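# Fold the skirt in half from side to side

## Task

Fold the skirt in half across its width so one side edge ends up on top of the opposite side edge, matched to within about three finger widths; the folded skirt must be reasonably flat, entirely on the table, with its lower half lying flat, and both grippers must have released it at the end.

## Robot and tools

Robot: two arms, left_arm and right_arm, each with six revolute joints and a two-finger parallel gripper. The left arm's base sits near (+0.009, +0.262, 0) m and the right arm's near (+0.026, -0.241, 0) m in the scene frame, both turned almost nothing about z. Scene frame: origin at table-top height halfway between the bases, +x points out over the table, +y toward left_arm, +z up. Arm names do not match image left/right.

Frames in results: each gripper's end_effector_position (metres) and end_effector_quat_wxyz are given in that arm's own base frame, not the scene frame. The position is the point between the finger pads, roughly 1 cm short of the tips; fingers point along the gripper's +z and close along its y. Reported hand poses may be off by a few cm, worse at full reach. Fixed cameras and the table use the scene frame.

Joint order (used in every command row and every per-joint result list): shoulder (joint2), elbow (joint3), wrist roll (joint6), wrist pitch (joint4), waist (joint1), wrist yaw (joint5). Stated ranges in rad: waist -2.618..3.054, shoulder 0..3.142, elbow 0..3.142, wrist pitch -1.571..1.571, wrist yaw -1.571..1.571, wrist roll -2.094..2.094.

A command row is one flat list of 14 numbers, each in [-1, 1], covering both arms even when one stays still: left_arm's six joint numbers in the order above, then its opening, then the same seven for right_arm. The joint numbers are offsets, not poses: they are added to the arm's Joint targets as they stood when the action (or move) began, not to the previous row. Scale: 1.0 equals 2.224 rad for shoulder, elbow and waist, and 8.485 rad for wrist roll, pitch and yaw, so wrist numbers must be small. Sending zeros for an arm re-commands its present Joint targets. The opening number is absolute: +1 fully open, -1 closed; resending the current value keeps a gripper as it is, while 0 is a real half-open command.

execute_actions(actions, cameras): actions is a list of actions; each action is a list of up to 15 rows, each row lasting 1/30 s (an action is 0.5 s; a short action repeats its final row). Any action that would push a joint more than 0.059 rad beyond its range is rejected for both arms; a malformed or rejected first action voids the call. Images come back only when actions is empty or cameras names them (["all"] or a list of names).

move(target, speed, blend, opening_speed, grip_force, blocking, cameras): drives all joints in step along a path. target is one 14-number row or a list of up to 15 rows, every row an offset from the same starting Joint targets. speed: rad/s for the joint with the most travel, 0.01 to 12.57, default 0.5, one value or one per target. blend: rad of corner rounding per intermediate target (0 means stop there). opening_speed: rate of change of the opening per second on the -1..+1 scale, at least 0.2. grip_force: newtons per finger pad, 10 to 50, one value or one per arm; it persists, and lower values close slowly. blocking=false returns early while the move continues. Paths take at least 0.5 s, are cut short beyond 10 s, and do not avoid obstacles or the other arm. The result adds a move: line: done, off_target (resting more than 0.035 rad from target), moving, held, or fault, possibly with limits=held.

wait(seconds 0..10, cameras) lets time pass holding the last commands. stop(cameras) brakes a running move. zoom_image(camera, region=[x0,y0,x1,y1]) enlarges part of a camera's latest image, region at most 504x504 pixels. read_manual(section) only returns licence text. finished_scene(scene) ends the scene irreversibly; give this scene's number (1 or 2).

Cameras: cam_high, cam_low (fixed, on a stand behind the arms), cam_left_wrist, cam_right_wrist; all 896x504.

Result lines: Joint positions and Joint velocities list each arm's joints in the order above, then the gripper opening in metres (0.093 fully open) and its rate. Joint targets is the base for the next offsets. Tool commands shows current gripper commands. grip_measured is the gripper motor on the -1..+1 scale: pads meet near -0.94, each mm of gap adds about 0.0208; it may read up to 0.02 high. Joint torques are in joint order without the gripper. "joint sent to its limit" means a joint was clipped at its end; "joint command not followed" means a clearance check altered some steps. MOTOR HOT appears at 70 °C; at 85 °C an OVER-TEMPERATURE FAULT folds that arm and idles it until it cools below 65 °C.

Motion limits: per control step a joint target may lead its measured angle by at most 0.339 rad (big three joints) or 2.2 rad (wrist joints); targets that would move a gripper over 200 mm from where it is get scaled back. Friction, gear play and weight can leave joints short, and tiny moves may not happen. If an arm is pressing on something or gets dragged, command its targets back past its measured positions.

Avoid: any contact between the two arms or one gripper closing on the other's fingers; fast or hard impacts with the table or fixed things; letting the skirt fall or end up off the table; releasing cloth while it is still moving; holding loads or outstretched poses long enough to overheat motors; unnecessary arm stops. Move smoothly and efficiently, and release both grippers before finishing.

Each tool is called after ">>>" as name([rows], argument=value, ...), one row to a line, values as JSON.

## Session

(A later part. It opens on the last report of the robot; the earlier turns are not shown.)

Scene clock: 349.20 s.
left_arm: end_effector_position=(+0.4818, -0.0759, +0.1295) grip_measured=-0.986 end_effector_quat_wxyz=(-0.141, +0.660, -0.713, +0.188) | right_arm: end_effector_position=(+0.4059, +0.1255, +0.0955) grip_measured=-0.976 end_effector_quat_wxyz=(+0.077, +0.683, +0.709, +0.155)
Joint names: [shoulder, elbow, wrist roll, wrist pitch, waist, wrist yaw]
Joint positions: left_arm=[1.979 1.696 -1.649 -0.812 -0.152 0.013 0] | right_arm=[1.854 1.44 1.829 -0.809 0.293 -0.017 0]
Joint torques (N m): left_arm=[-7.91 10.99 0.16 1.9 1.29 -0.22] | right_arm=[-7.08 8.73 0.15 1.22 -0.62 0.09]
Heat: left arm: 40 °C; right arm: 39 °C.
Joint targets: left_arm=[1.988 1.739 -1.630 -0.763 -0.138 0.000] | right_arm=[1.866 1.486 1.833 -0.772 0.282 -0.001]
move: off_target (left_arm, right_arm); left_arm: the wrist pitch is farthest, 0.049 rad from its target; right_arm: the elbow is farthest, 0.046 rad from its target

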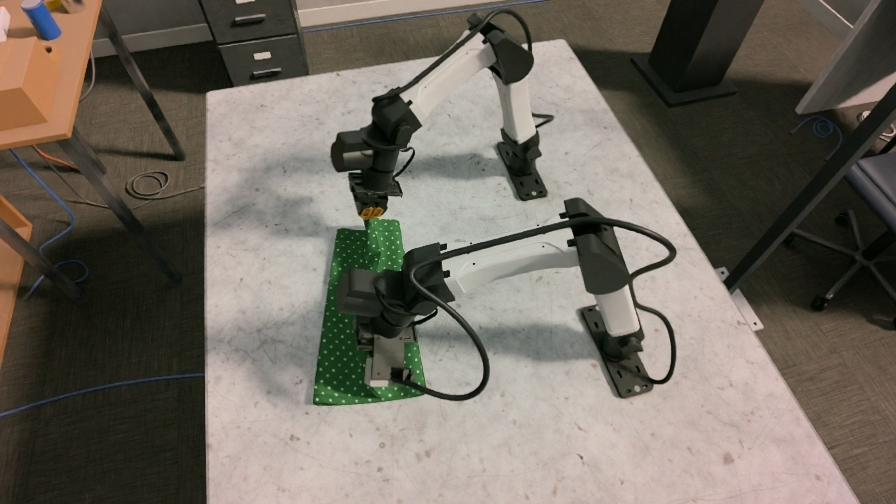

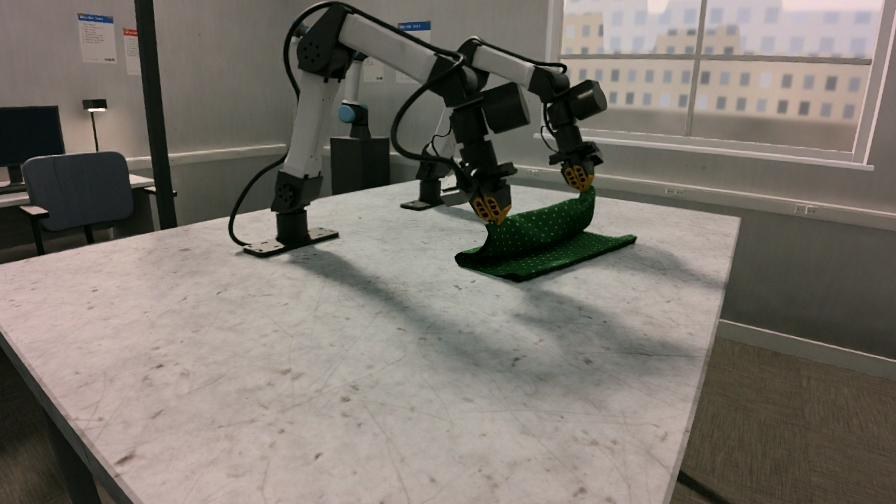

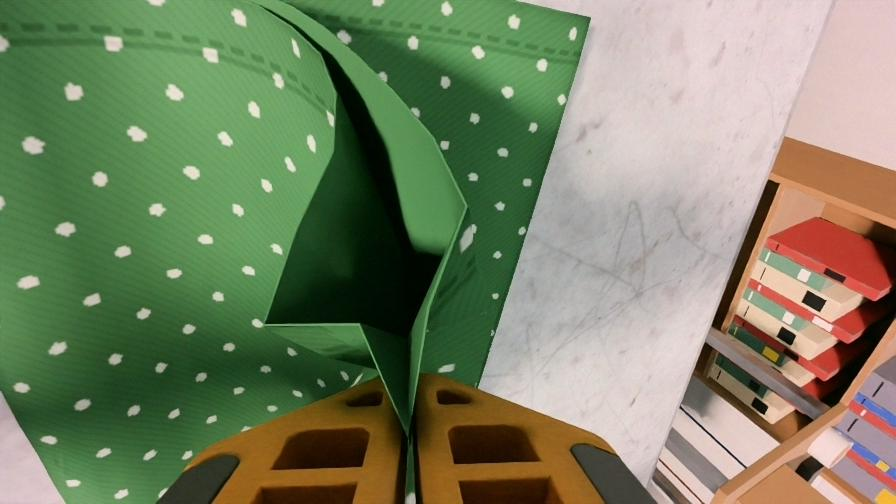

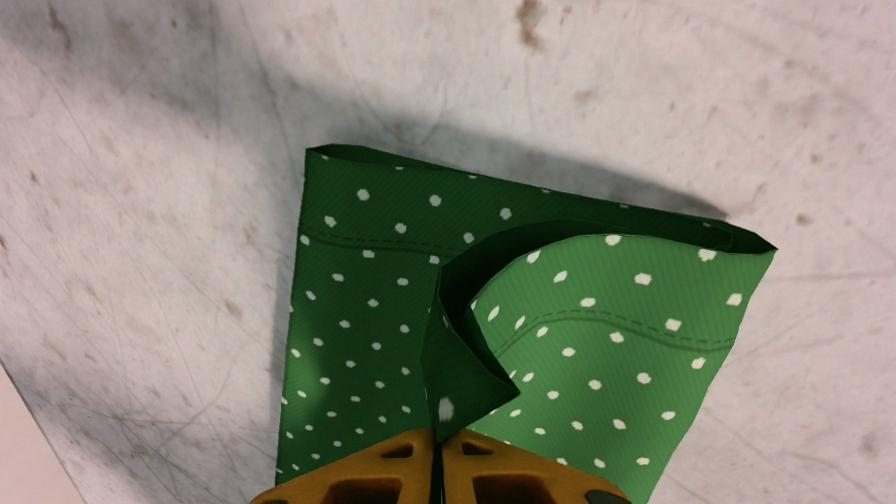

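>>> move(target=[0.1515, 0.1185, 0.0070, 0.0170, 0.0103, 0, -1, 0.0670, 0.0148, 0, 0.0239, -0.0175, 0, -1], speed=0.3, cameras=["all"])

Scene clock: 404.73 s.
left_arm: end_effector_position=(+0.5695, -0.0768, +0.0726) grip_measured=-0.986 end_effector_quat_wxyz=(+0.171, -0.640, +0.719, -0.208) | right_arm: end_effector_position=(+0.4575, +0.1236, +0.0620) grip_measured=-0.976 end_effector_quat_wxyz=(+0.101, +0.689, +0.692, +0.190)
Joint names: [shoulder, elbow, wrist roll, wrist pitch, waist, wrist yaw]
Joint positions: left_arm=[2.312 1.958 -1.589 -0.671 -0.13 0.013 0] | right_arm=[2.001 1.474 1.829 -0.61 0.258 -0.017 0]
Joint torques (N m): left_arm=[-9.85 11.11 0.16 2.05 1.31 -0.22] | right_arm=[-8.01 8.65 0.17 1.43 -0.7 0.08]
Heat: left arm: 48 °C; right arm: 51 °C.
Joint targets: left_arm=[2.325 2.003 -1.570 -0.619 -0.115 0.000] | right_arm=[2.015 1.518 1.833 -0.569 0.243 -0.001]
move: off_target (left_arm, right_arm); left_arm: the wrist pitch is farthest, 0.052 rad from its target; right_arm: the elbow is farthest, 0.045 rad from its target

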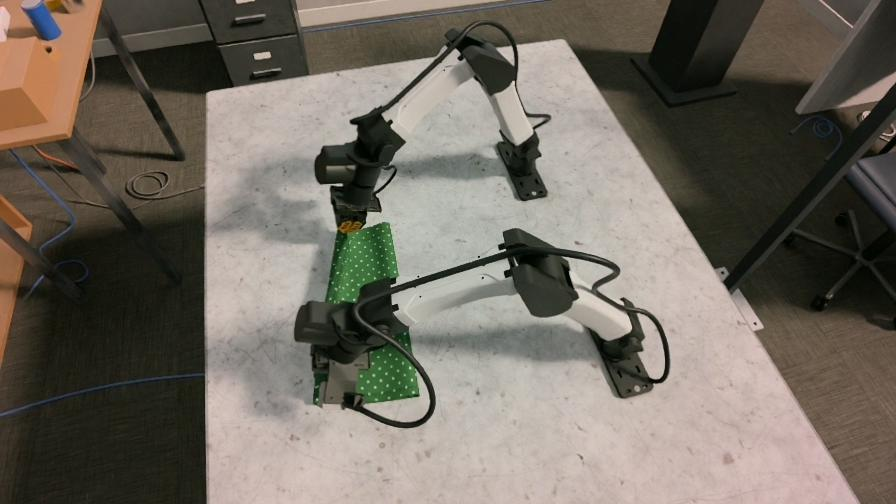

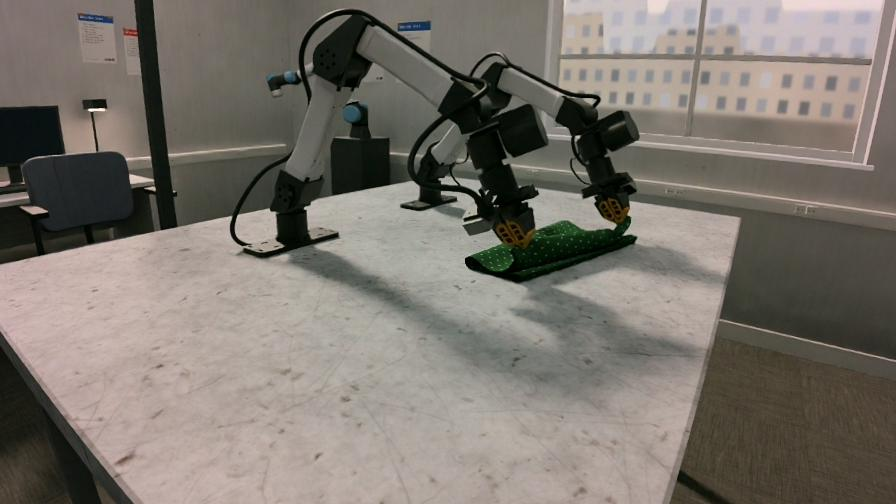

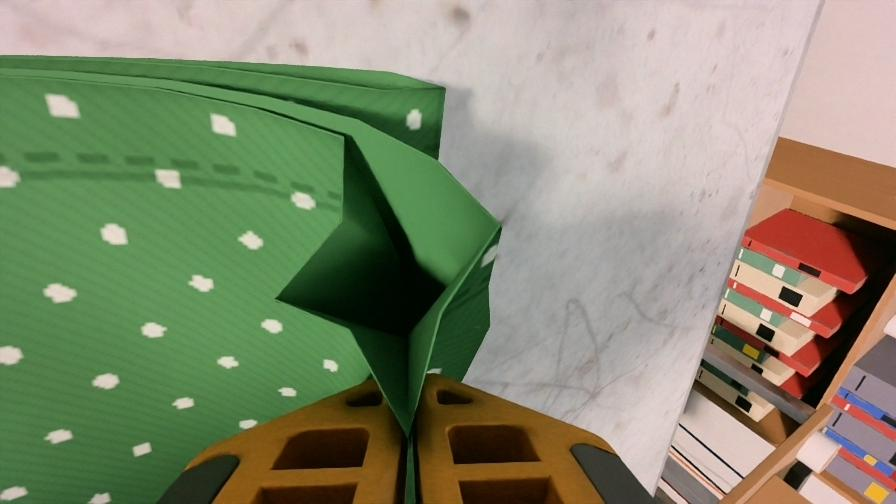

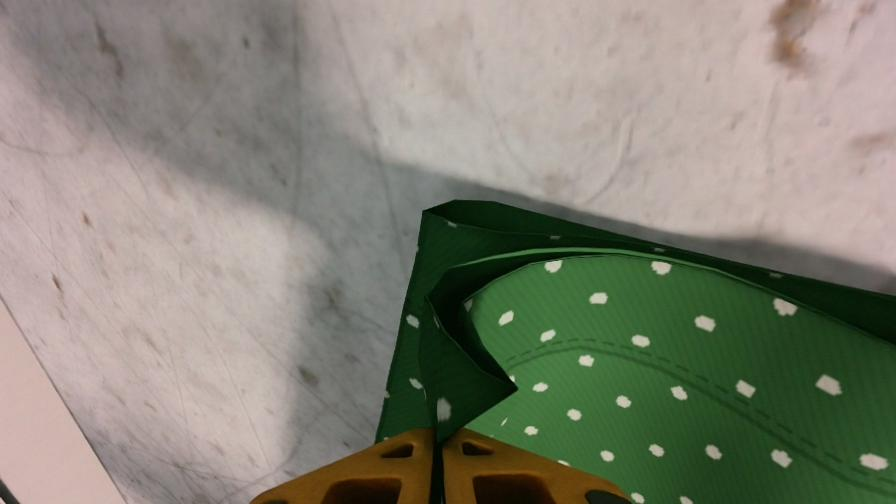

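>>> move(target=[0.0773, 0.0310, 0, 0.0198, 0.0081, 0, -1, 0.0683, 0.0180, 0, 0.0197, -0.0022, 0, -1], speed=0.15, cameras=["all"])

Scene clock: 447.83 s.
left_arm: end_effector_position=(+0.6135, -0.0721, +0.0326) grip_measured=-0.986 end_effector_quat_wxyz=(+0.201, -0.638, +0.704, -0.238) | right_arm: end_effector_position=(+0.4944, +0.1309, +0.0233) grip_measured=-0.976 end_effector_quat_wxyz=(+0.115, +0.686, +0.686, +0.214)
Joint names: [shoulder, elbow, wrist roll, wrist pitch, waist, wrist yaw]
Joint positions: left_arm=[2.471 2.033 -1.589 -0.499 -0.113 0.013 0] | right_arm=[2.15 1.514 1.829 -0.444 0.253 -0.017 0]
Joint torques (N m): left_arm=[-9.74 10.69 0.16 2.16 1.43 -0.22] | right_arm=[-8.81 8.43 0.18 1.58 -0.76 0.1]
Heat: left arm: 55 °C; right arm: 54 °C.
Joint targets: left_arm=[2.497 2.072 -1.570 -0.451 -0.097 0.000] | right_arm=[2.167 1.559 1.833 -0.402 0.238 -0.001]
move: off_target (left_arm, right_arm); left_arm: the wrist pitch is farthest, 0.048 rad from its target; right_arm: the elbow is farthest, 0.044 rad from its target

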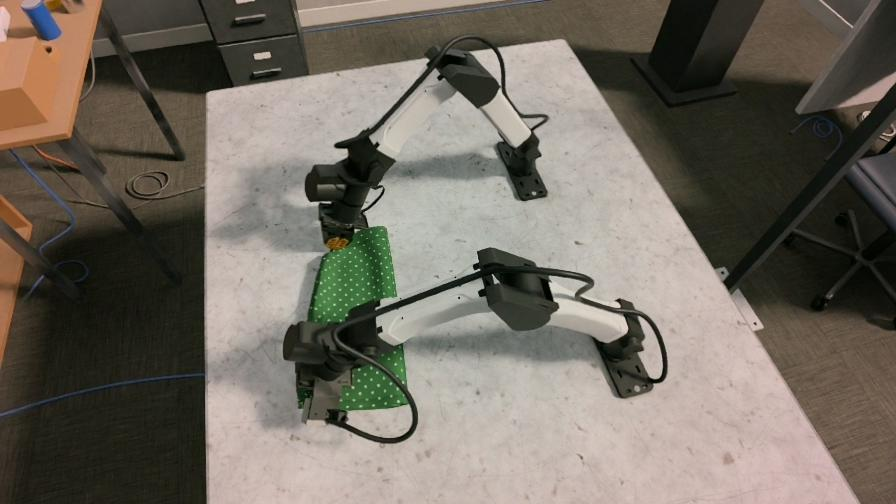

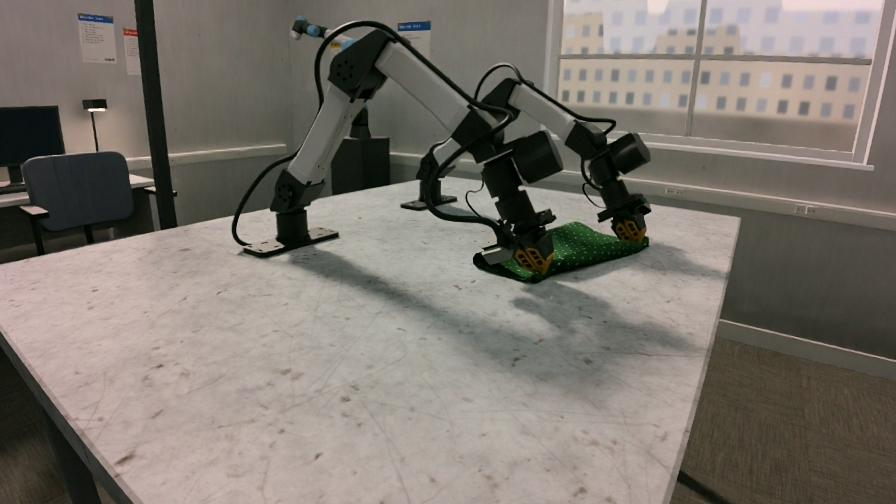

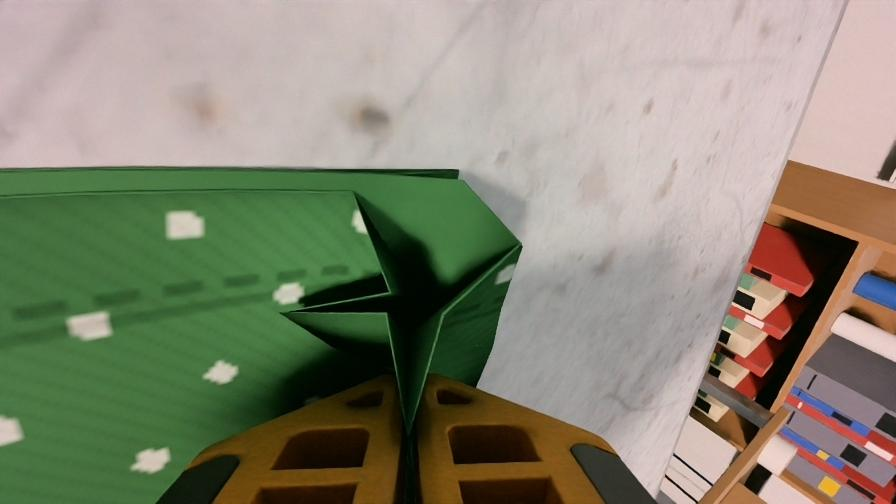

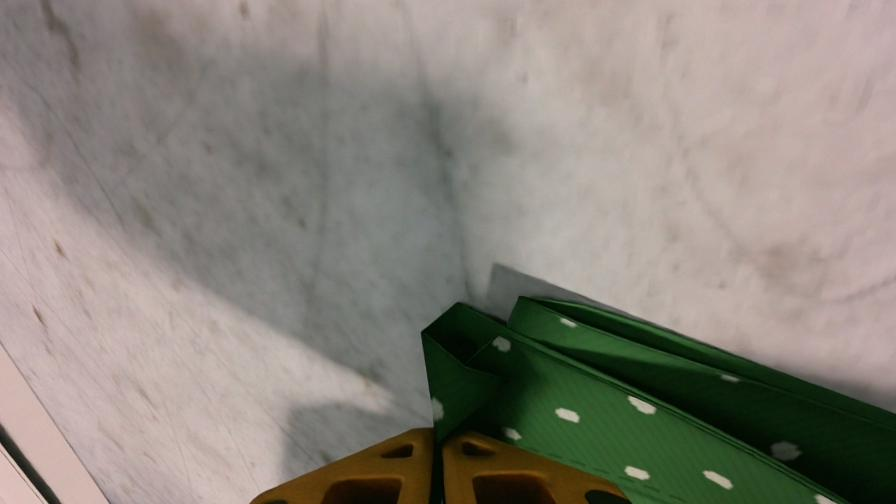

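>>> zoom_image(camera="cam_low", region=[440, 190, 680, 310])

>>> zoom_image(camera="cam_high", region=[260, 200, 460, 440])

Scaled by 2.100 from the camera's 896x504 image, which has a finer 1280x720 frame.

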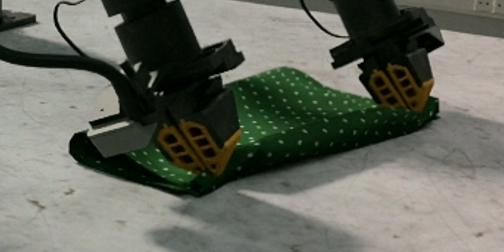

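Scaled by 2.100 from the camera's 896x504 image, which has a finer 1280x720 frame.

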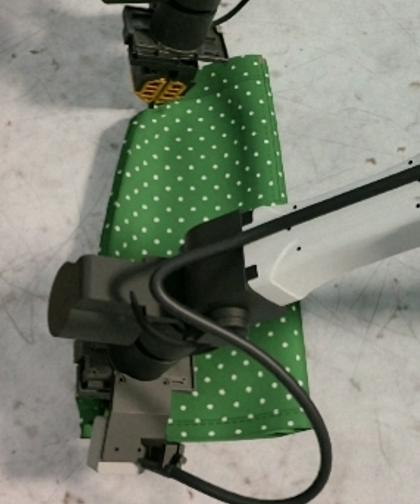

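>>> move([
  [0.0139, 0.0787, 0, -0.0113, 0, 0, -1, 0, 0, 0, 0, 0, 0, -1],
  [0.0454, 0.0544, 0, 0.0010, 0.0009, 0, -1, 0, 0, 0, 0, 0, 0, -1],
], speed=0.15, blend=[0.02, 0], cameras=["all"])

Scene clock: 493.67 s.
left_arm: end_effector_position=(+0.6445, -0.0756, +0.0342) grip_measured=-0.986 end_effector_quat_wxyz=(+0.221, -0.630, +0.697, -0.262) | right_arm: end_effector_position=(+0.4950, +0.1311, +0.0237) grip_measured=-0.976 end_effector_quat_wxyz=(+0.116, +0.686, +0.685, +0.215)
Joint names: [shoulder, elbow, wrist roll, wrist pitch, waist, wrist yaw]
Joint positions: left_arm=[2.577 2.197 -1.589 -0.492 -0.113 0.013 0] | right_arm=[2.15 1.514 1.829 -0.441 0.253 -0.017 0]
Joint torques (N m): left_arm=[-10.81 6.71 0.16 2.27 1.62 -0.21] | right_arm=[-8.85 8.5 0.16 1.53 -0.79 0.09]
Heat: left arm: 65 °C; right arm: 50 °C.
Joint targets: left_arm=[2.598 2.193 -1.570 -0.443 -0.095 0.000] | right_arm=[2.167 1.559 1.833 -0.402 0.238 -0.001]
move: off_target (left_arm, right_arm); left_arm: the wrist pitch is farthest, 0.049 rad from its target; right_arm: the elbow is farthest, 0.045 rad from its target

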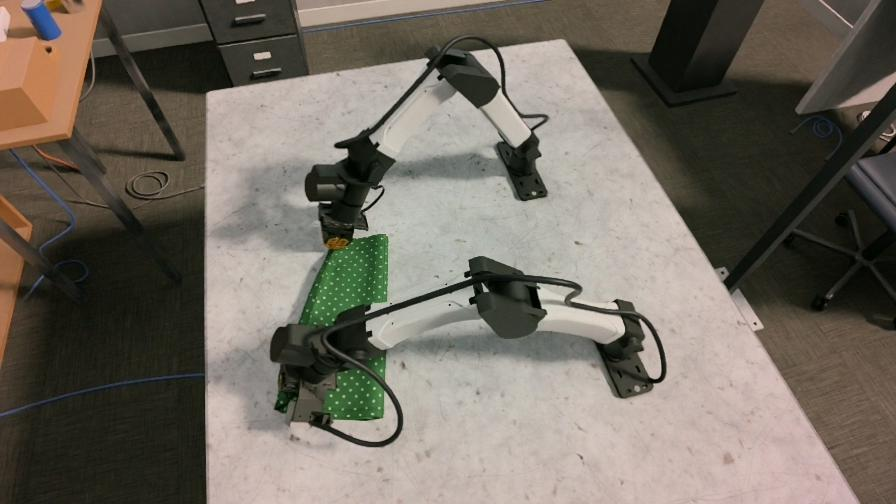

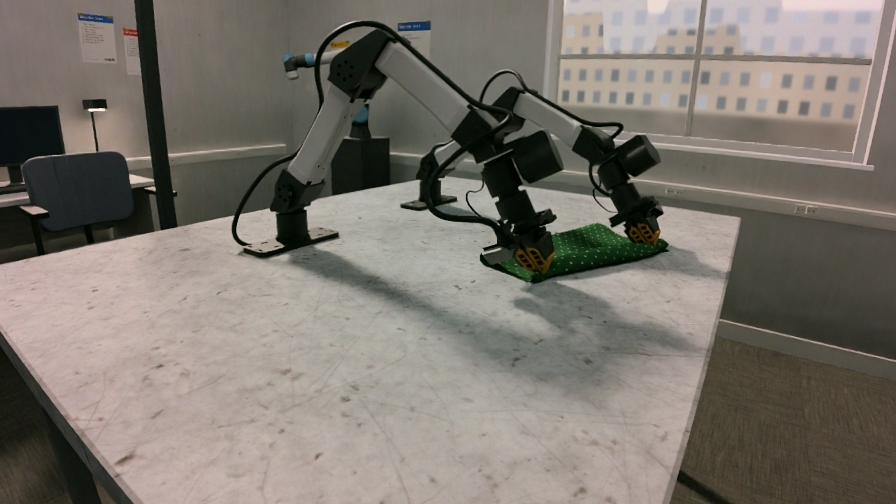

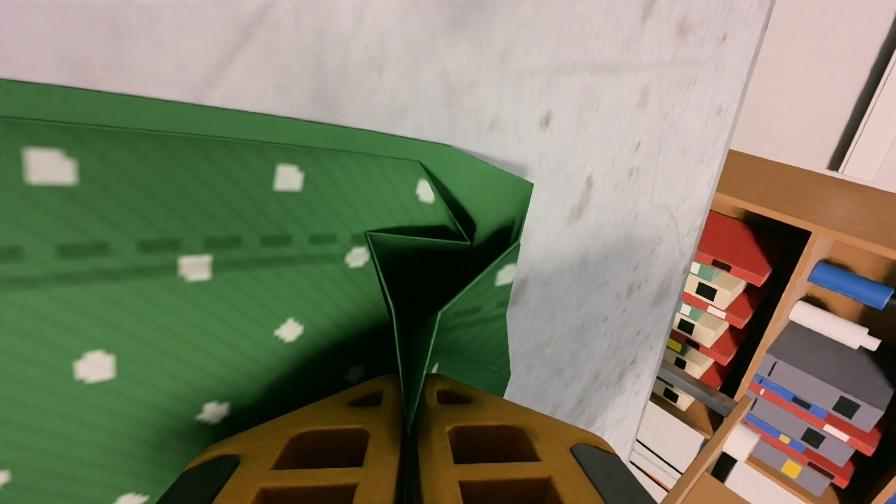

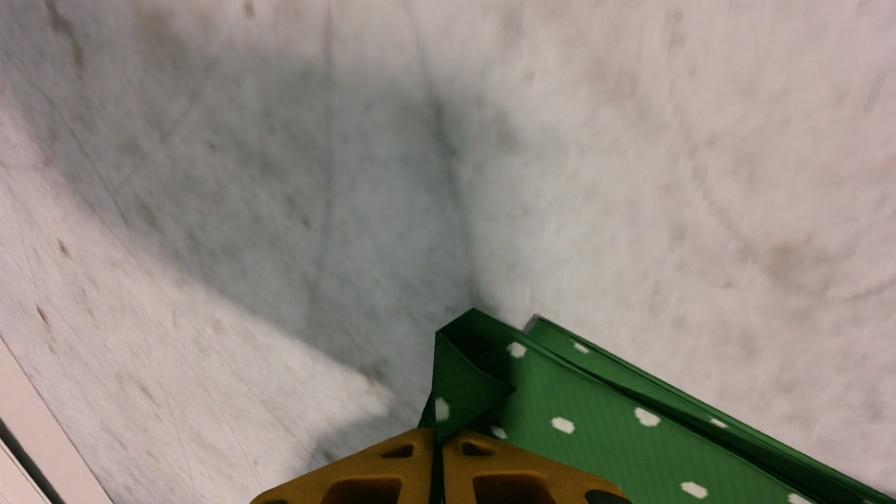

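>>> move([
  [0,0,0,0,0,0,-0.5,0,0,0,0,0,0,-0.5],
  [-0.1178,-0.1394,0,0.0057,0,0,-0.5,-0.0805,-0.0283,0,-0.0137,0,0,-0.5],
  [-0.4038,-0.2217,0,-0.0656,0.2001,0,-0.5,-0.2549,0.0184,0,-0.0823,-0.2194,0,-0.5],
], speed=[0.2, 0.25, 0.8], blend=[0, 0.04, 0], opening_speed=0.5, cameras=["all"])

Scene clock: 520.73 s.
left_arm: end_effector_position=(+0.4151, +0.1546, +0.2351) grip_measured=-0.503 end_effector_quat_wxyz=(-0.244, +0.788, -0.537, +0.176) | right_arm: end_effector_position=(+0.3737, -0.0962, +0.2057) grip_measured=-0.501 end_effector_quat_wxyz=(+0.154, +0.842, +0.492, +0.161)
Joint names: [shoulder, elbow, wrist roll, wrist pitch, waist, wrist yaw]
Joint positions: left_arm=[1.718 1.714 -1.588 -0.956 0.359 0.007 0.021] | right_arm=[1.619 1.566 1.829 -1.068 -0.256 -0.01 0.021]
Joint torques (N m): left_arm=[-8.01 5.39 0.16 1.19 0.18 -0.16] | right_arm=[-7.94 7.95 0.15 0.75 0.05 0.03]
Heat: left arm: 73 °C; right arm: 50 °C. Fold the left arm in close to its base, or ease its load, before you think long.
Joint targets: left_arm=[1.700 1.700 -1.570 -0.999 0.350 0.000] | right_arm=[1.600 1.599 1.833 -1.100 -0.250 -0.001]
MOTOR HOT: the shoulder of the left arm reports 73 °C; the controller's stop level is 85 °C. To cool a motor, set the load down, stop pushing, or move to a pose that needs little force.
move: off_target (left_arm); left_arm: the wrist pitch is farthest, 0.043 rad from its target

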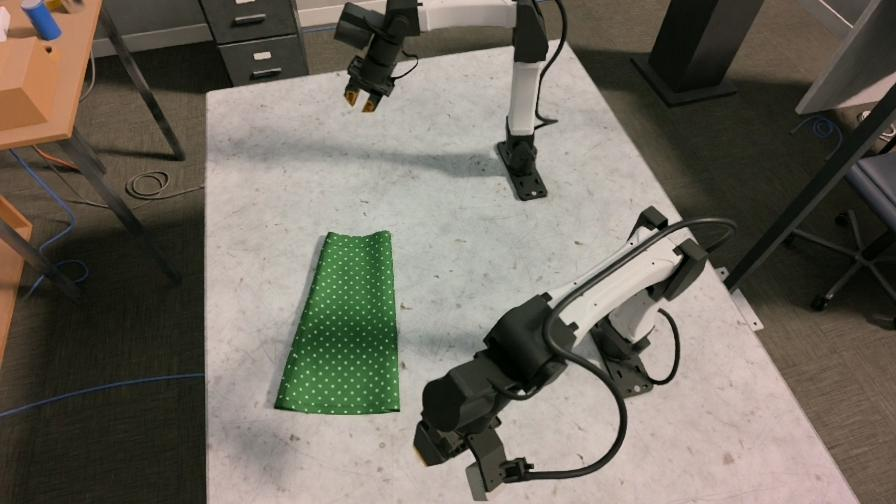

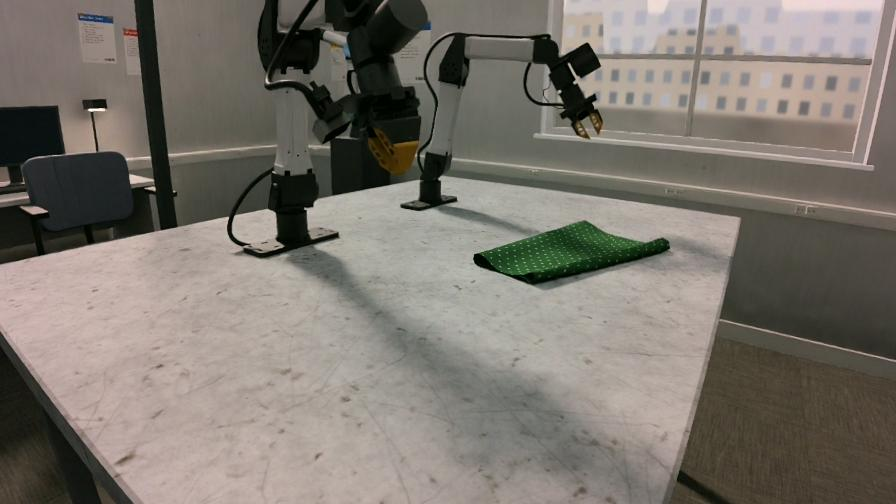

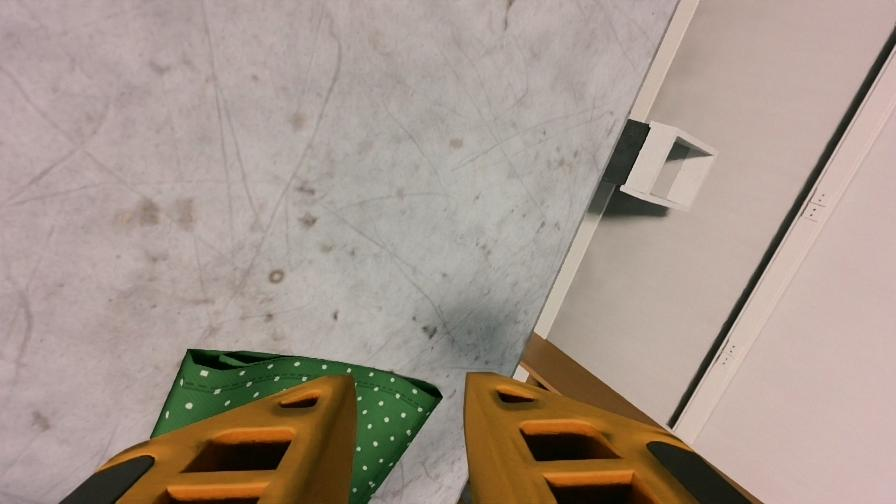

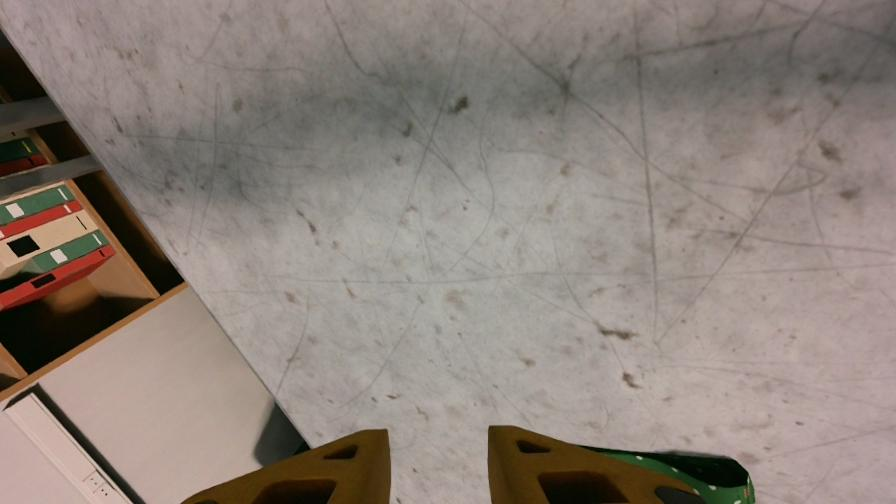

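>>> move(target=[-0.1799,-0.5845,0,0.1768,0.2248,0,-0.5,-0.1349,-0.5396,0,0.1886,-0.2248,0,-0.5], speed=1.0, cameras=["cam_high","cam_low"])

>>> zoom_image(camera="cam_high", region=[260, 210, 420, 430])

>>> zoom_image(camera="cam_low", region=[440, 200, 700, 300])

Scene clock: 531.17 s.
left_arm: end_effector_position=(+0.2441, +0.2761, +0.1013) grip_measured=-0.503 end_effector_quat_wxyz=(-0.485, +0.801, -0.296, +0.190) | right_arm: end_effector_position=(+0.2715, -0.2499, +0.1019) grip_measured=-0.501 end_effector_quat_wxyz=(+0.445, +0.819, +0.240, +0.272)
Joint names: [shoulder, elbow, wrist roll, wrist pitch, waist, wrist yaw]
Joint positions: left_arm=[1.325 0.412 -1.588 0.438 0.85 0.007 0.021] | right_arm=[1.326 0.412 1.829 0.441 -0.748 -0.01 0.021]
Joint torques (N m): left_arm=[-4.94 5.04 0.18 2.9 1.09 -0.15] | right_arm=[-5.57 3.99 0.13 2.45 -0.55 -0.03]
Heat: left arm: 68 °C; right arm: 50 °C. Fold the left arm in close to its base, or ease its load, before you think long.
Joint targets: left_arm=[1.300 0.399 -1.570 0.501 0.850 0.000] | right_arm=[1.300 0.399 1.833 0.500 -0.750 -0.001]
MOTOR HOT: still on. The shoulder of the left arm reports 68 °C.
move: off_target (left_arm, right_arm); left_arm: the wrist pitch is farthest, 0.063 rad from its target; right_arm: the wrist pitch is farthest, 0.059 rad from its target
Images, in order (width x height): cam_high 896x504, cam_low 896x504.

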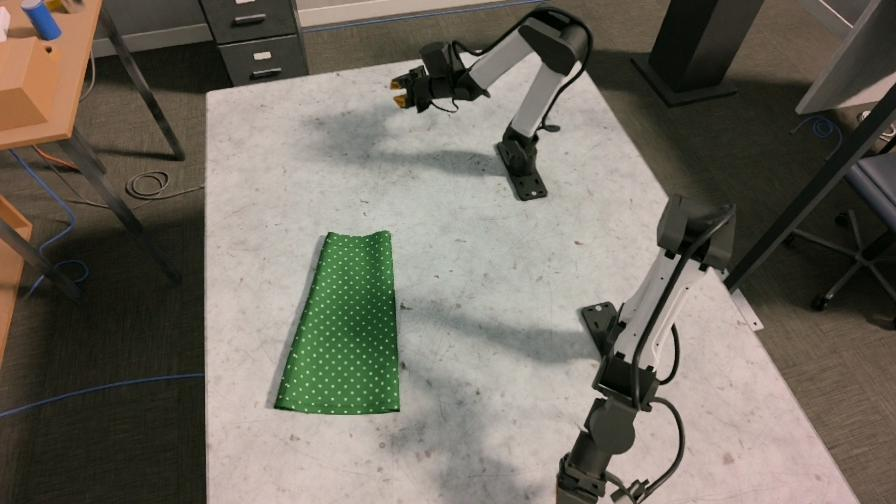

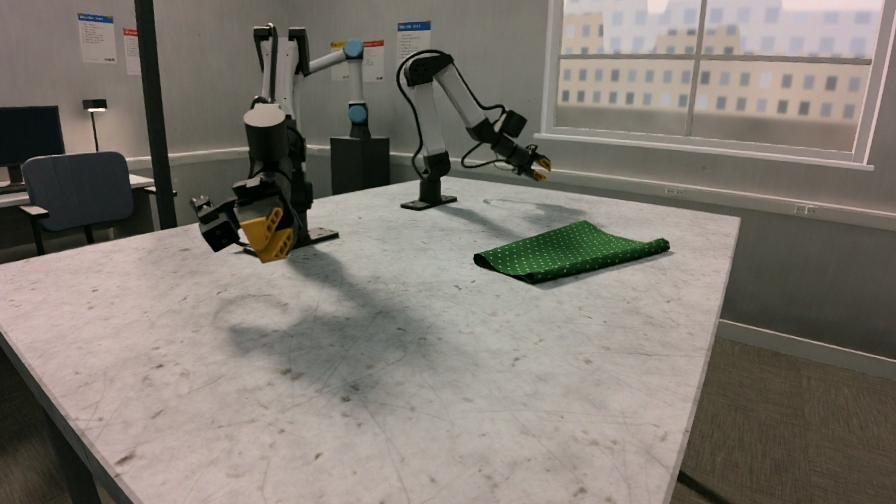

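Scaled by 2.291 from the camera's 896x504 image, which has a finer 1280x720 frame.

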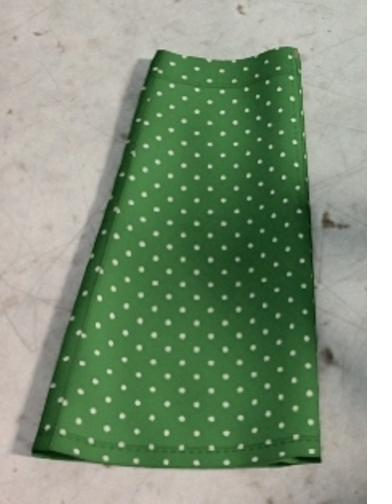

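Scaled by 1.938 from the camera's 896x504 image, which has a finer 1280x720 frame.

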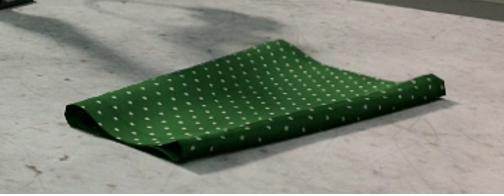

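>>> move(target=[0,0,0,0,0,0,-0.5,0.3844,0.8660,-0.2160,-0.2331,0.5845,0,-0.5], speed=1.3, cameras=["cam_high","cam_right_wrist"])

Scene clock: 547.60 s.
left_arm: end_effector_position=(+0.2441, +0.2761, +0.1013) grip_measured=-0.503 end_effector_quat_wxyz=(-0.485, +0.801, -0.296, +0.190) | right_arm: end_effector_position=(+0.3876, +0.2446, +0.1967) grip_measured=-0.501 end_effector_quat_wxyz=(+0.124, -0.266, +0.955, +0.041)
Joint names: [shoulder, elbow, wrist roll, wrist pitch, waist, wrist yaw]
Joint positions: left_arm=[1.325 0.412 -1.588 0.438 0.85 0.007 0.021] | right_arm=[2.138 2.282 0.018 -1.453 0.56 -0.008 0.021]
Joint torques (N m): left_arm=[-4.94 5.05 0.17 2.91 1.07 -0.14] | right_arm=[-8.36 7.99 -0.06 0.61 -0.62 -0.08]
Heat: left arm: 59 °C; right arm: 49 °C.
Joint targets: left_arm=[1.300 0.399 -1.570 0.501 0.850 0.000] | right_arm=[2.155 2.325 0.000 -1.478 0.551 -0.001]
MOTOR HOT: cleared for the motors of the left arm.
move: off_target (left_arm, right_arm); left_arm: the wrist pitch is farthest, 0.063 rad from its target; right_arm: the elbow is farthest, 0.043 rad from its target
Images, in order (width x height): cam_high 896x504, cam_right_wrist 896x504.

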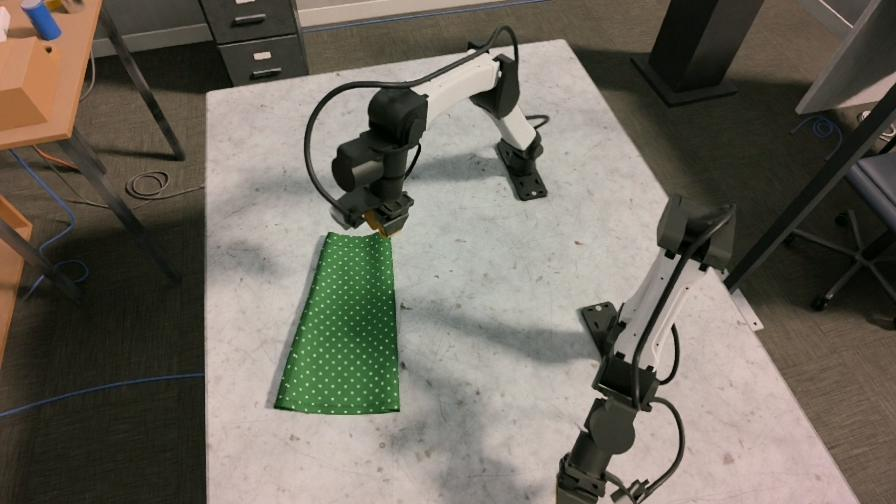

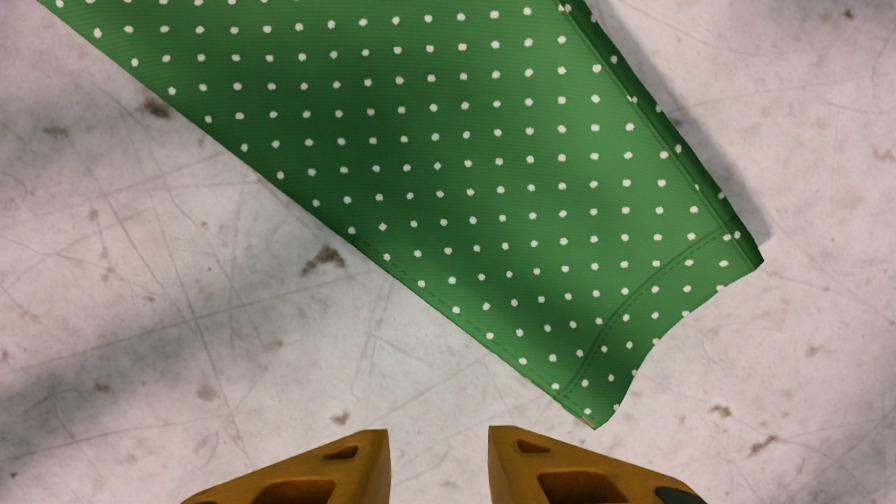

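>>> move(target=[0,0,0,0,0,0,-0.5,-0.25,-0.35,0,0.05,-0.5,0,-0.5], speed=1.3, cameras=["cam_high"])

>>> finished_scene(scene=1)

Scene clock: 556.67 s.
left_arm: end_effector_position=(+0.2442, +0.2762, +0.1016) grip_measured=-0.503 end_effector_quat_wxyz=(-0.485, +0.800, -0.296, +0.191) | right_arm: end_effector_position=(+0.3211, -0.2044, +0.1979) grip_measured=-0.501 end_effector_quat_wxyz=(+0.195, +0.281, +0.938, -0.053)
Joint names: [shoulder, elbow, wrist roll, wrist pitch, waist, wrist yaw]
Joint positions: left_arm=[1.325 0.412 -1.588 0.44 0.85 0.007 0.021] | right_arm=[1.632 1.564 0.015 -1.096 -0.569 -0.005 0.021]
Joint torques (N m): left_arm=[-4.93 5.03 0.18 2.9 1.09 -0.15] | right_arm=[-9.21 4.14 -0.01 1.5 0.02 -0.08]
Heat: left arm: 56 °C; right arm: 49 °C.
Joint targets: left_arm=[1.300 0.399 -1.570 0.501 0.850 0.000] | right_arm=[1.599 1.547 0.000 -1.054 -0.562 -0.001]
move: off_target (left_arm, right_arm); left_arm: the wrist pitch is farthest, 0.061 rad from its target; right_arm: the wrist pitch is farthest, 0.042 rad from its target
Images, in order (width x height): cam_high 896x504.

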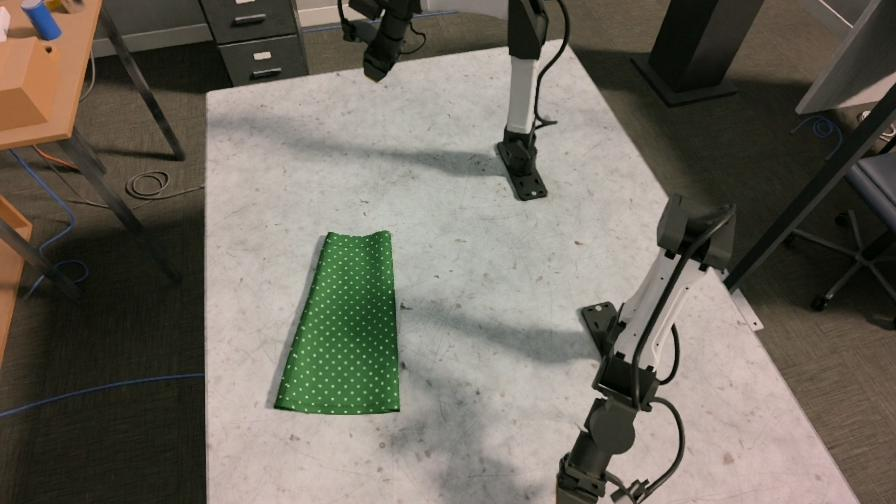

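The scene is finished: the task was done.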